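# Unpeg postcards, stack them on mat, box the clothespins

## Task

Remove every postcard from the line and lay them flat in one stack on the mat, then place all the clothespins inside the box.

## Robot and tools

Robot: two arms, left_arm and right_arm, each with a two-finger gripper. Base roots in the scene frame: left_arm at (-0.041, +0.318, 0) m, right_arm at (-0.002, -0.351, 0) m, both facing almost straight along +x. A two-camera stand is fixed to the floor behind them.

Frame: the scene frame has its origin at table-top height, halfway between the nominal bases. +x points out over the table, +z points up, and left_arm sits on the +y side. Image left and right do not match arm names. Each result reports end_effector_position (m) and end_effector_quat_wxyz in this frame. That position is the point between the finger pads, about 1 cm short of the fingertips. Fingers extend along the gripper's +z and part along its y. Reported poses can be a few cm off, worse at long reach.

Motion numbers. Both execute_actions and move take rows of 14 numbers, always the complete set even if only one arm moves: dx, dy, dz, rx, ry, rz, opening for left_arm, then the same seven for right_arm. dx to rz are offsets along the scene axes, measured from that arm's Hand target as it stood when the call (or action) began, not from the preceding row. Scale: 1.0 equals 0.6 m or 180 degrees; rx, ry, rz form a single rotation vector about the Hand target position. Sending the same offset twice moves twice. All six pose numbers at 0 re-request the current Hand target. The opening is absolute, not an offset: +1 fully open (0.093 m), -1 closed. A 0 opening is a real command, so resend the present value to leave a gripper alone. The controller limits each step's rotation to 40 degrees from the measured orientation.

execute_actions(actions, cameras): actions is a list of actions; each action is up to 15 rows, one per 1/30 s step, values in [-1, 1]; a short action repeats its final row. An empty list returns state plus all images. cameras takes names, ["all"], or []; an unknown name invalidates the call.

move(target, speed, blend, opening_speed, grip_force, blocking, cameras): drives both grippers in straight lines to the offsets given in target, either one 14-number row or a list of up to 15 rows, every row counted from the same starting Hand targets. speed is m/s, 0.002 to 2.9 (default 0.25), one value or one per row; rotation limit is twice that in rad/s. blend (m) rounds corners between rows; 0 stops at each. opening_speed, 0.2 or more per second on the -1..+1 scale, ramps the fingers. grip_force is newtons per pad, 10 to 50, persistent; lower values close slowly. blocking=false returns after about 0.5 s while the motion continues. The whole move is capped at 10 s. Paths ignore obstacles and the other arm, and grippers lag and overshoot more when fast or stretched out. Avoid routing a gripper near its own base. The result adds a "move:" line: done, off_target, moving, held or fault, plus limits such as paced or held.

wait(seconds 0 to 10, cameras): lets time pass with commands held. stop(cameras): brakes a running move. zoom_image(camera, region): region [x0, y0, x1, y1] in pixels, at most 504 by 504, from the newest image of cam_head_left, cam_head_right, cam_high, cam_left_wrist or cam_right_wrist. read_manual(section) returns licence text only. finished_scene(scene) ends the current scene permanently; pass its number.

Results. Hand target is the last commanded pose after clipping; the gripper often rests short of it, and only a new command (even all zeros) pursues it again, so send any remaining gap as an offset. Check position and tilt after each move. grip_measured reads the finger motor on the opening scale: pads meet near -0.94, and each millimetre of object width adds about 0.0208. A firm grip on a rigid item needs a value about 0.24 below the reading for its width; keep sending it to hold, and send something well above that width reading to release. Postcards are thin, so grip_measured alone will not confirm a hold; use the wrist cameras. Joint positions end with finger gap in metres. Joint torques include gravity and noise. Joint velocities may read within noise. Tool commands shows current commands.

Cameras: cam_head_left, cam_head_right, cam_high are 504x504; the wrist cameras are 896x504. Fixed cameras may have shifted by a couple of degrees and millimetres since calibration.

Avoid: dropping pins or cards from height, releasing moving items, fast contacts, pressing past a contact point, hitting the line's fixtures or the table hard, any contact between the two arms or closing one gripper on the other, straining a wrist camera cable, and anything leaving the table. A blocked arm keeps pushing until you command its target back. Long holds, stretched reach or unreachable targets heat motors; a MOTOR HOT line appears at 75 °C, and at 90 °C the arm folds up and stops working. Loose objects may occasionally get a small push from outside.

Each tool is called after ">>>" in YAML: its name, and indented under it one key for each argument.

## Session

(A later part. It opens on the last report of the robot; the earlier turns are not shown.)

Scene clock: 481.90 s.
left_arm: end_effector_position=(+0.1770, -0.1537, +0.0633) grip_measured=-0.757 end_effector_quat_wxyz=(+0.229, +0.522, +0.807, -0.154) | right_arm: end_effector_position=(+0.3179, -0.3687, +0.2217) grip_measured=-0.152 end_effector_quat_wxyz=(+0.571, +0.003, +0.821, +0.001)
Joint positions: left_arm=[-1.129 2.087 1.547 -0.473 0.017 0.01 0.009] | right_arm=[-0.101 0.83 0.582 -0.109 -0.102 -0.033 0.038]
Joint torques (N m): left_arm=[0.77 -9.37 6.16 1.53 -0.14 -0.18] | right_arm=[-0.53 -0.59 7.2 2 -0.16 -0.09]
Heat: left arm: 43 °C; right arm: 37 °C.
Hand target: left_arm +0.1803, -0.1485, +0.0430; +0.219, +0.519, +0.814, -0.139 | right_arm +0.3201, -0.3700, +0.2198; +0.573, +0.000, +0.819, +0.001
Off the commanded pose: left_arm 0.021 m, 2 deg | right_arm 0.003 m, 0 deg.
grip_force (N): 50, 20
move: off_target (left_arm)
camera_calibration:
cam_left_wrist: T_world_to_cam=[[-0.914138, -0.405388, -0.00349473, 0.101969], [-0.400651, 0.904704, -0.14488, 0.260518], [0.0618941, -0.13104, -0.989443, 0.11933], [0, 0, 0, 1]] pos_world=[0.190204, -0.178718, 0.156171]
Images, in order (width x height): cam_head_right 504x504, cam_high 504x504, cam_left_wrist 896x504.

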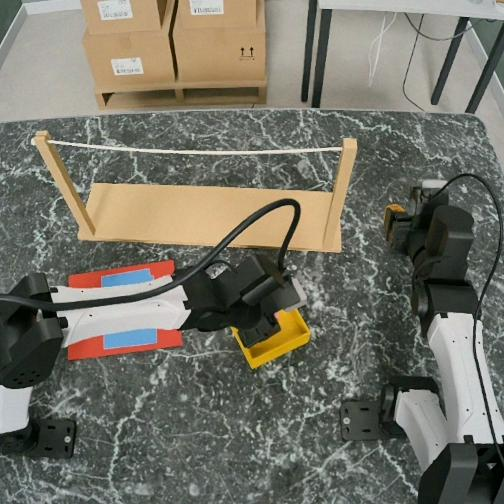

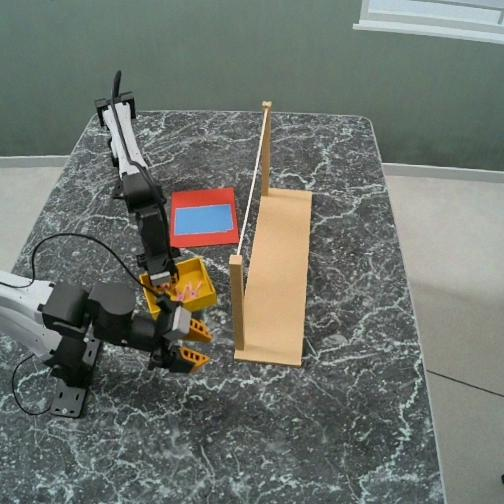

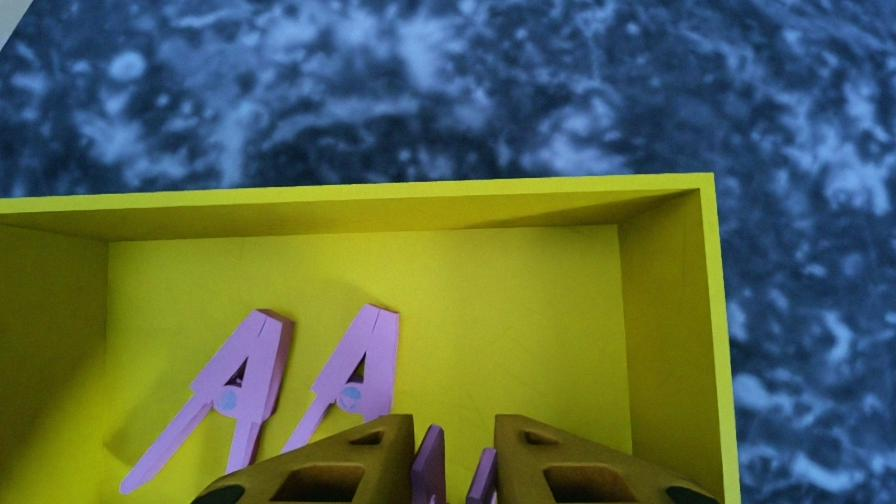

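>>> move:
  target: [-0.002, 0.004, -0.025, 0, 0, 0, -1.0, 0, 0, 0, 0, 0, 0, -0.15]
  speed: 0.1
  cameras: ["cam_left_wrist", "cam_high"]

>>> zoom_image:
  camera: "cam_high"
  region: [130, 240, 230, 340]

Scene clock: 488.13 s.
left_arm: end_effector_position=(+0.1793, -0.1585, +0.0572) grip_measured=-0.758 end_effector_quat_wxyz=(+0.245, +0.519, +0.802, -0.164) | right_arm: end_effector_position=(+0.3179, -0.3687, +0.2217) grip_measured=-0.152 end_effector_quat_wxyz=(+0.571, +0.003, +0.821, +0.001)
Joint positions: left_arm=[-1.129 2.091 1.507 -0.389 0.017 0.01 0.009] | right_arm=[-0.101 0.83 0.582 -0.109 -0.102 -0.033 0.038]
Joint torques (N m): left_arm=[0.77 -8.94 5.61 1.3 -0.15 -0.18] | right_arm=[-0.38 -0.55 7.15 2 -0.17 -0.11]
Heat: left arm: 44 °C; right arm: 37 °C.
Hand target: left_arm +0.1791, -0.1461, +0.0279; +0.218, +0.519, +0.815, -0.139 | right_arm +0.3201, -0.3700, +0.2198; +0.573, +0.000, +0.819, +0.001
Off the commanded pose: left_arm 0.032 m, 4 deg | right_arm 0.003 m, 0 deg.
grip_force (N): 50, 20
move: off_target (left_arm)
camera_calibration:
cam_left_wrist: T_world_to_cam=[[-0.914065, -0.405546, -0.00421829, 0.102058], [-0.397947, 0.898848, -0.183603, 0.26583], [0.0782511, -0.166146, -0.982991, 0.103672], [0, 0, 0, 1]] pos_world=[0.190962, -0.180327, 0.151147]
Images, in order (width x height): cam_high 504x504, cam_left_wrist 896x504.

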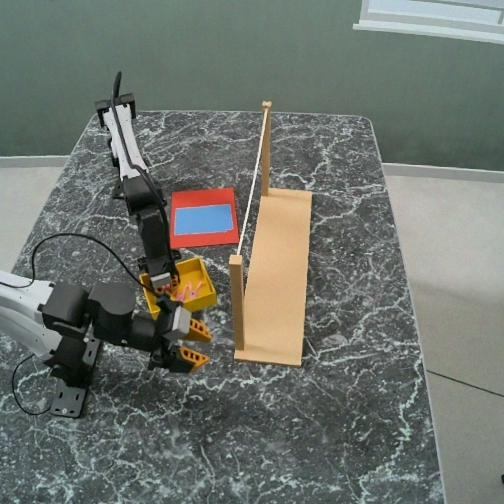

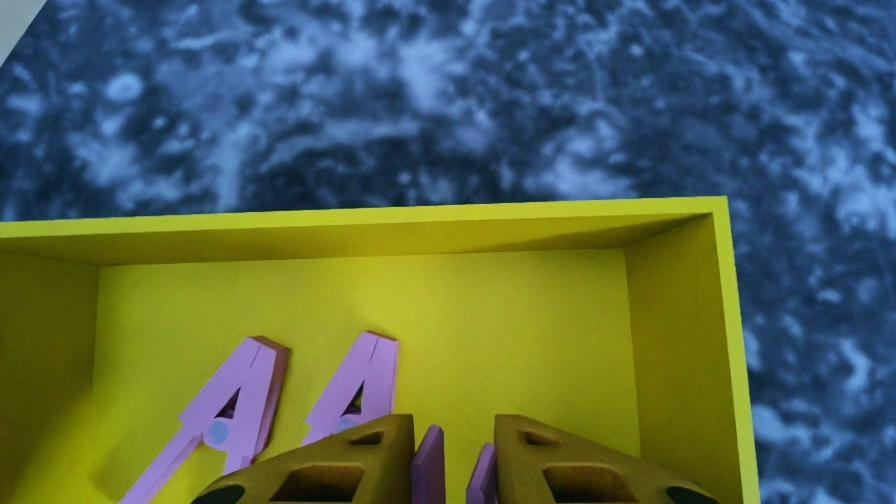

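Scaled by 5.040 from the camera's 504x504 image, which has a finer 720x720 frame.

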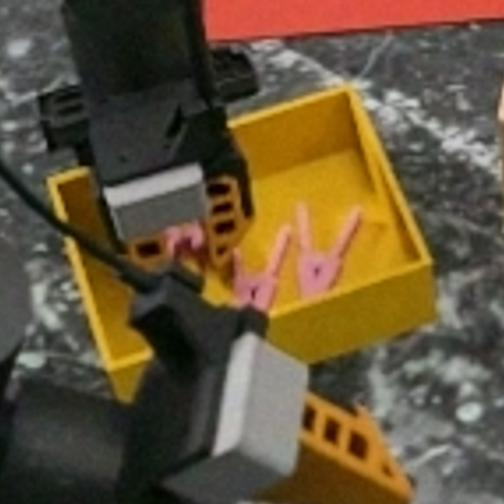

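>>> move:
  target: [-0.003, 0.0142, -0.02, 0.0302, 0.0141, 0, -1.0, 0, 0, 0, 0, 0, 0, -0.15]
  speed: 0.1
  cameras: ["cam_left_wrist", "cam_high"]

>>> zoom_image:
  camera: "cam_high"
  region: [130, 240, 230, 340]

Scene clock: 491.30 s.
left_arm: end_effector_position=(+0.1758, -0.1464, +0.0332) grip_measured=-0.759 end_effector_quat_wxyz=(+0.197, +0.526, +0.817, -0.133) | right_arm: end_effector_position=(+0.3179, -0.3687, +0.2217) grip_measured=-0.152 end_effector_quat_wxyz=(+0.571, +0.003, +0.821, +0.001)
Joint positions: left_arm=[-1.125 2.146 1.554 -0.498 0.017 0.01 0.009] | right_arm=[-0.101 0.83 0.582 -0.109 -0.102 -0.033 0.038]
Joint torques (N m): left_arm=[0.83 -9.32 8.73 0.86 -0.12 -0.12] | right_arm=[-0.54 -0.66 7.2 2 -0.13 -0.12]
Heat: left arm: 43 °C; right arm: 37 °C.
Hand target: left_arm +0.1773, -0.1376, +0.0161; +0.176, +0.526, +0.825, -0.112 | right_arm +0.3201, -0.3700, +0.2198; +0.573, +0.000, +0.819, +0.001
Off the commanded pose: left_arm 0.020 m, 4 deg | right_arm 0.003 m, 0 deg.
grip_force (N): 50, 20
move: off_target (left_arm)
camera_calibration:
cam_left_wrist: T_world_to_cam=[[-0.912658, -0.40872, -0.00181677, 0.102824], [-0.407664, 0.910603, -0.0679097, 0.248693], [0.0294104, -0.0612377, -0.99769, 0.106777], [0, 0, 0, 1]] pos_world=[0.192086, -0.177895, 0.123606]
Images, in order (width x height): cam_high 504x504, cam_left_wrist 896x504.

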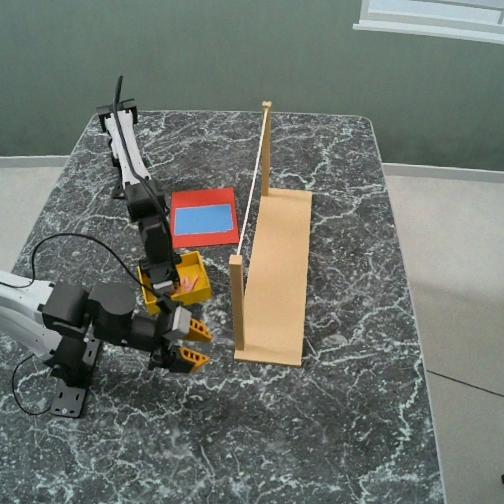

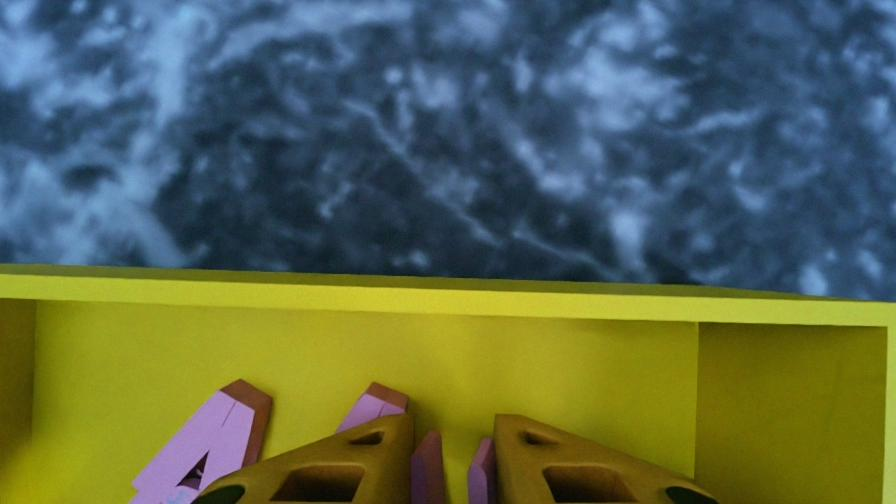

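Scaled by 5.040 from the camera's 504x504 image, which has a finer 720x720 frame.

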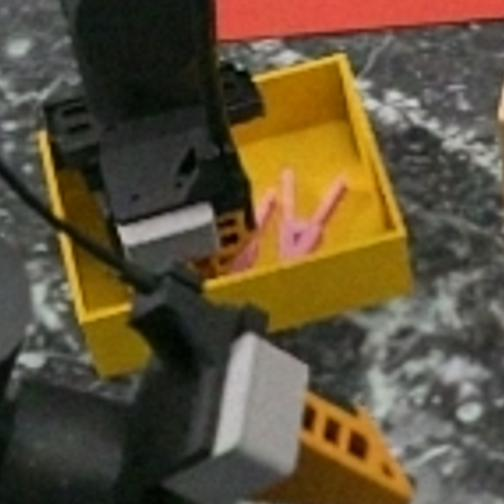

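>>> move:
  target:
    - [0, 0, 0.018, 0, 0, 0, -1.0, 0, 0, 0, 0, 0, 0, -0.15]
    - [0, 0, 0.018, 0, 0, 0, -0.12, 0, 0, 0, 0, 0, 0, -0.15]
  speed: 0.1
  opening_speed: 0.8
  cameras: ["cam_left_wrist", "cam_high"]

>>> zoom_image:
  camera: "cam_high"
  region: [130, 240, 230, 340]

Scene clock: 495.03 s.
left_arm: end_effector_position=(+0.1729, -0.1403, +0.0333) grip_measured=-0.123 end_effector_quat_wxyz=(+0.182, +0.528, +0.820, -0.124) | right_arm: end_effector_position=(+0.3179, -0.3687, +0.2217) grip_measured=-0.152 end_effector_quat_wxyz=(+0.571, +0.003, +0.821, +0.001)
Joint positions: left_arm=[-1.125 2.146 1.572 -0.554 0.017 0.01 0.039] | right_arm=[-0.101 0.83 0.582 -0.109 -0.102 -0.033 0.038]
Joint torques (N m): left_arm=[0.85 -10.45 9.21 1 -0.13 -0.13] | right_arm=[-0.39 -0.59 7.1 2 -0.13 -0.11]
Heat: left arm: 43 °C; right arm: 38 °C.
Hand target: left_arm +0.1773, -0.1376, +0.0268; +0.176, +0.526, +0.825, -0.112 | right_arm +0.3201, -0.3700, +0.2198; +0.573, +0.000, +0.819, +0.001
Off the commanded pose: left_arm 0.008 m, 2 deg | right_arm 0.003 m, 0 deg.
grip_force (N): 50, 20
move: done
camera_calibration:
cam_left_wrist: T_world_to_cam=[[-0.912688, -0.408655, -0.00113135, 0.102746], [-0.408442, 0.912297, -0.0298286, 0.241098], [0.0132217, -0.0267621, -0.999554, 0.115061], [0, 0, 0, 1]] pos_world=[0.190728, -0.174885, 0.122317]
Images, in order (width x height): cam_high 504x504, cam_left_wrist 896x504.

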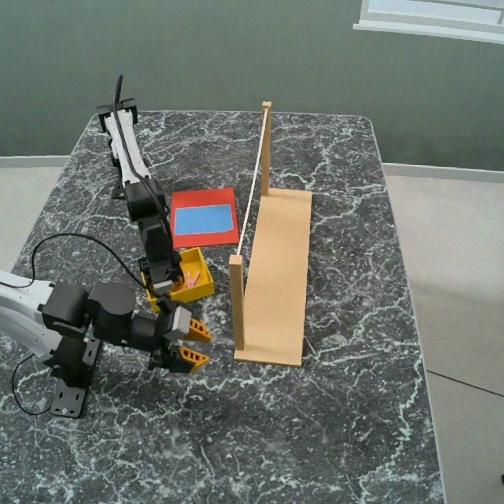

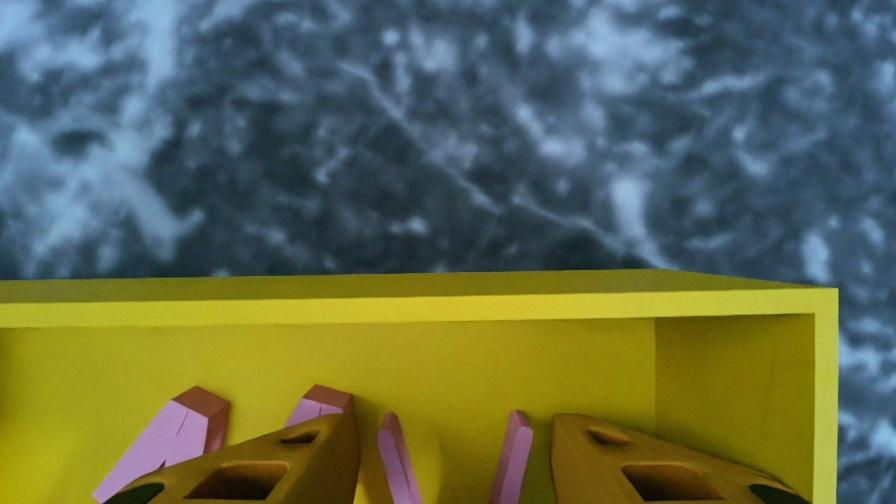

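Scaled by 5.040 from the camera's 504x504 image, which has a finer 720x720 frame.

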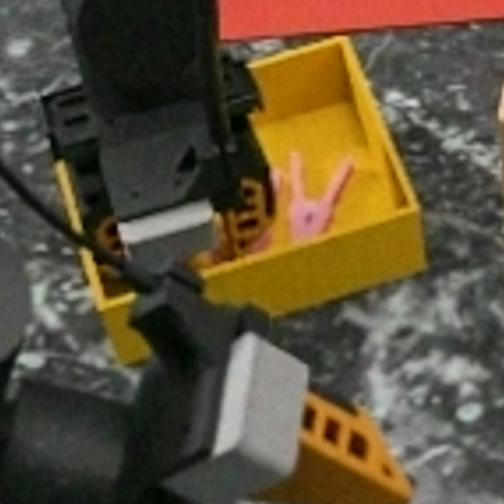

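>>> move:
  target: [-0.0073, -0.015, 0.2, 0, 0, 0, -0.12, 0, 0, 0, 0, 0, 0, -0.15]
  speed: 0.15
  cameras: ["cam_left_wrist", "cam_high"]

>>> zoom_image:
  camera: "cam_high"
  region: [130, 240, 230, 340]

Scene clock: 497.50 s.
left_arm: end_effector_position=(+0.1724, -0.1436, +0.1366) grip_measured=-0.122 end_effector_quat_wxyz=(+0.163, +0.529, +0.825, -0.112) | right_arm: end_effector_position=(+0.3179, -0.3687, +0.2217) grip_measured=-0.152 end_effector_quat_wxyz=(+0.571, +0.003, +0.821, +0.001)
Joint positions: left_arm=[-1.13 2.146 2.005 -1.032 0.014 0.003 0.039] | right_arm=[-0.101 0.83 0.582 -0.109 -0.102 -0.033 0.038]
Joint torques (N m): left_arm=[-0.43 -12.93 10.03 1.01 -0.17 -0.22] | right_arm=[-0.5 -0.57 7.17 1.99 -0.13 -0.11]
Heat: left arm: 43 °C; right arm: 38 °C.
Hand target: left_arm +0.1729, -0.1467, +0.1469; +0.176, +0.526, +0.825, -0.112 | right_arm +0.3201, -0.3700, +0.2198; +0.573, +0.000, +0.819, +0.001
Off the commanded pose: left_arm 0.011 m, 1 deg | right_arm 0.003 m, 0 deg.
grip_force (N): 50, 20
move: off_target (left_arm)
camera_calibration:
cam_left_wrist: T_world_to_cam=[[-0.911414, -0.411491, 0.000158254, 0.100214], [-0.411441, 0.911309, 0.0152679, 0.241055], [-0.00642681, 0.0138502, -0.999883, 0.227449], [0, 0, 0, 1]] pos_world=[0.191978, -0.181588, 0.223726]
Images, in order (width x height): cam_high 504x504, cam_left_wrist 896x504.

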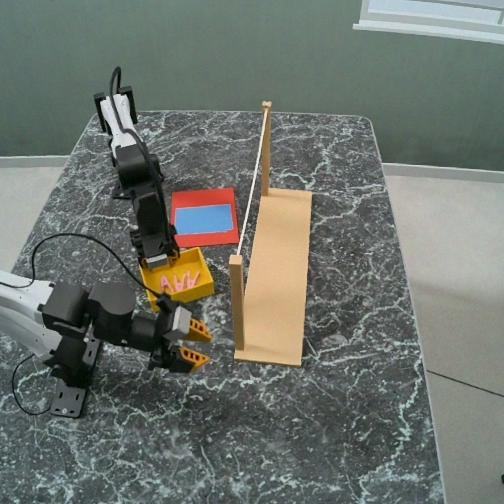

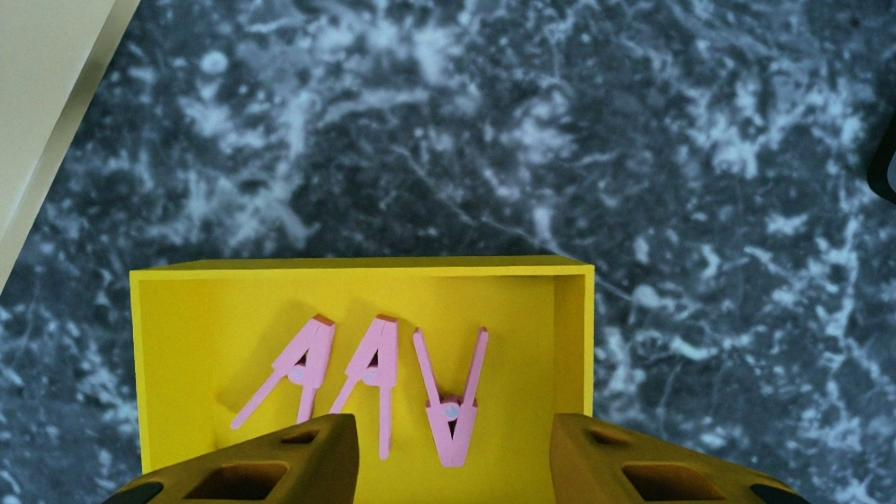

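Scaled by 5.040 from the camera's 504x504 image, which has a finer 720x720 frame.

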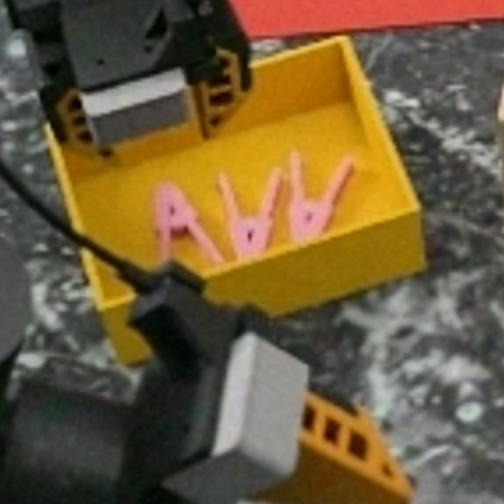

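>>> move:
  target:
    - [0, 0, 0.2385, 0, 0, 0, -0.12, 0, 0, 0, 0, 0, 0, -0.15]
    - [0.176, 0.5812, 0.2385, 0, 0, 0.25, -0.12, 0, 0, 0, 0, 0, 0, -0.15]
    - [0.1902, 0.9212, 0.205, 0, 0, 0.5, -0.12, 0, 0, 0, 0, 0, 0, -0.15]
  speed: 0.35
  blend: 0.05
  cameras: ["cam_head_left", "cam_head_right", "cam_high"]

>>> zoom_image:
  camera: "cam_head_right"
  region: [40, 240, 320, 390]

>>> zoom_image:
  camera: "cam_high"
  region: [120, 170, 260, 330]

>>> zoom_image:
  camera: "cam_head_left"
  region: [30, 240, 320, 380]

Scene clock: 502.43 s.
left_arm: end_effector_position=(+0.2837, +0.4017, +0.2706) grip_measured=-0.122 end_effector_quat_wxyz=(+0.202, -0.204, +0.957, +0.038) | right_arm: end_effector_position=(+0.3179, -0.3687, +0.2217) grip_measured=-0.152 end_effector_quat_wxyz=(+0.571, +0.003, +0.821, +0.001)
Joint positions: left_arm=[0.22 1.55 1.785 -1.398 -0.072 -0.189 0.039] | right_arm=[-0.101 0.83 0.582 -0.109 -0.102 -0.033 0.038]
Joint torques (N m): left_arm=[0.47 -5.42 7.49 1.22 -0.22 -0.22] | right_arm=[-0.51 -0.57 7.1 2 -0.16 -0.13]
Heat: left arm: 43 °C; right arm: 39 °C.
Hand target: left_arm +0.2870, +0.4061, +0.2699; +0.203, -0.211, +0.955, +0.045 | right_arm +0.3201, -0.3700, +0.2198; +0.573, +0.000, +0.819, +0.001
Off the commanded pose: left_arm 0.005 m, 1 deg | right_arm 0.003 m, 0 deg.
grip_force (N): 50, 20
move: done
Images, in order (width x height): cam_head_left 504x504, cam_head_right 504x504, cam_high 504x504.

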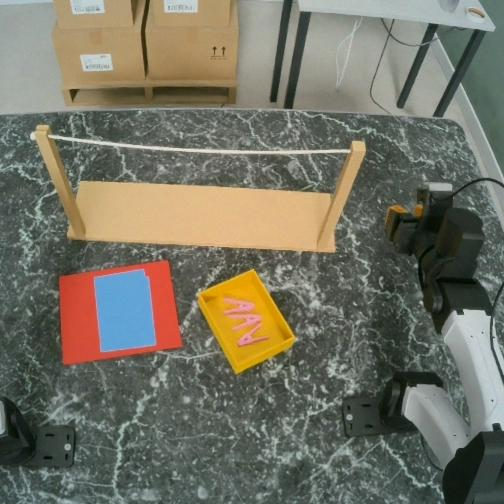

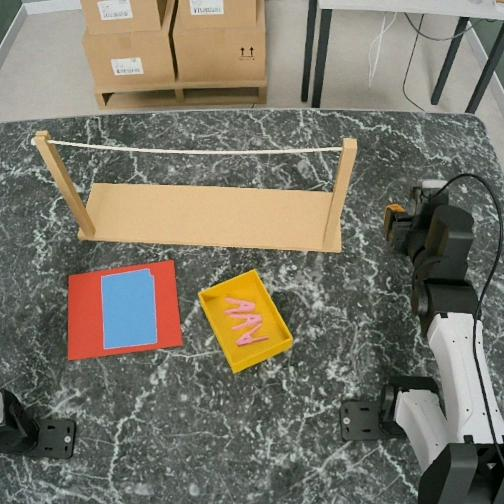

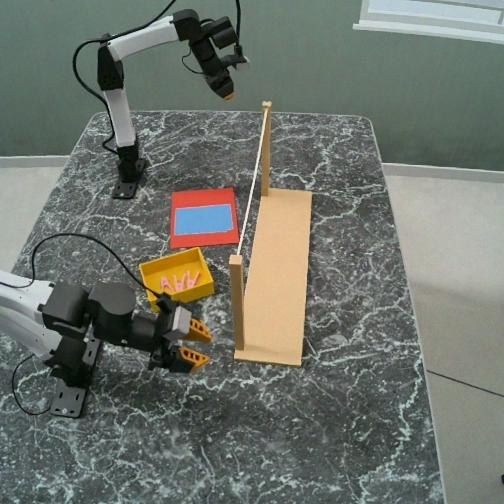

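Scaled by 1.800 from the camera's 504x504 image, which has a finer 720x720 frame.

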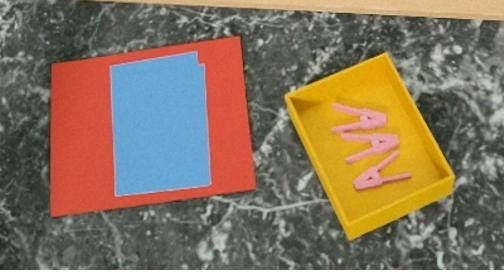

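Scaled by 3.150 from the camera's 504x504 image, which has a finer 720x720 frame.

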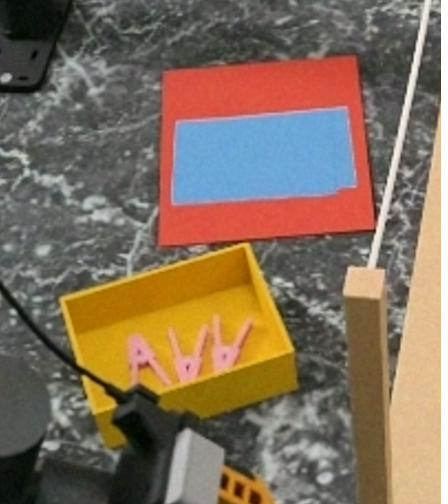

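Scaled by 1.738 from the camera's 504x504 image, which has a finer 720x720 frame.

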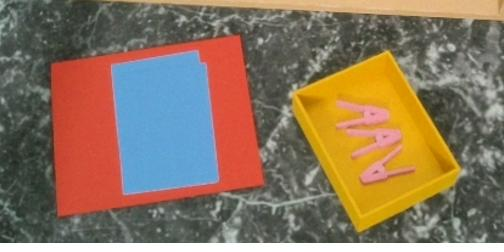

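>>> zoom_image:
  camera: "cam_head_left"
  region: [80, 255, 190, 365]

>>> zoom_image:
  camera: "cam_high"
  region: [165, 180, 245, 260]

Scaled by 4.582 from the camera's 504x504 image, which has a finer 720x720 frame.

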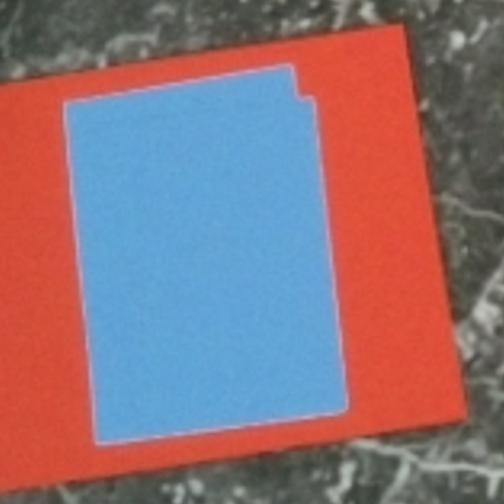

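Scaled by 6.300 from the camera's 504x504 image, which has a finer 720x720 frame.

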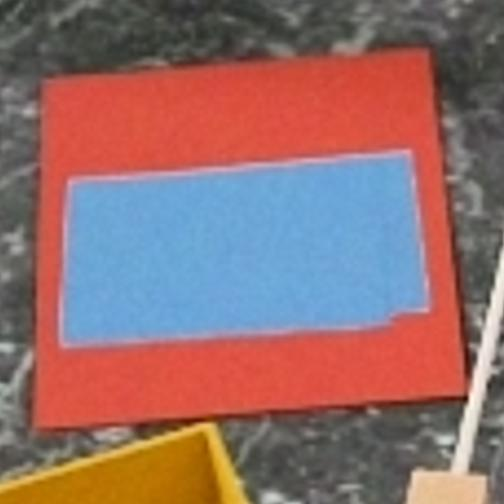

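>>> finished_scene:
  scene: 1

The scene is finished: the task was done.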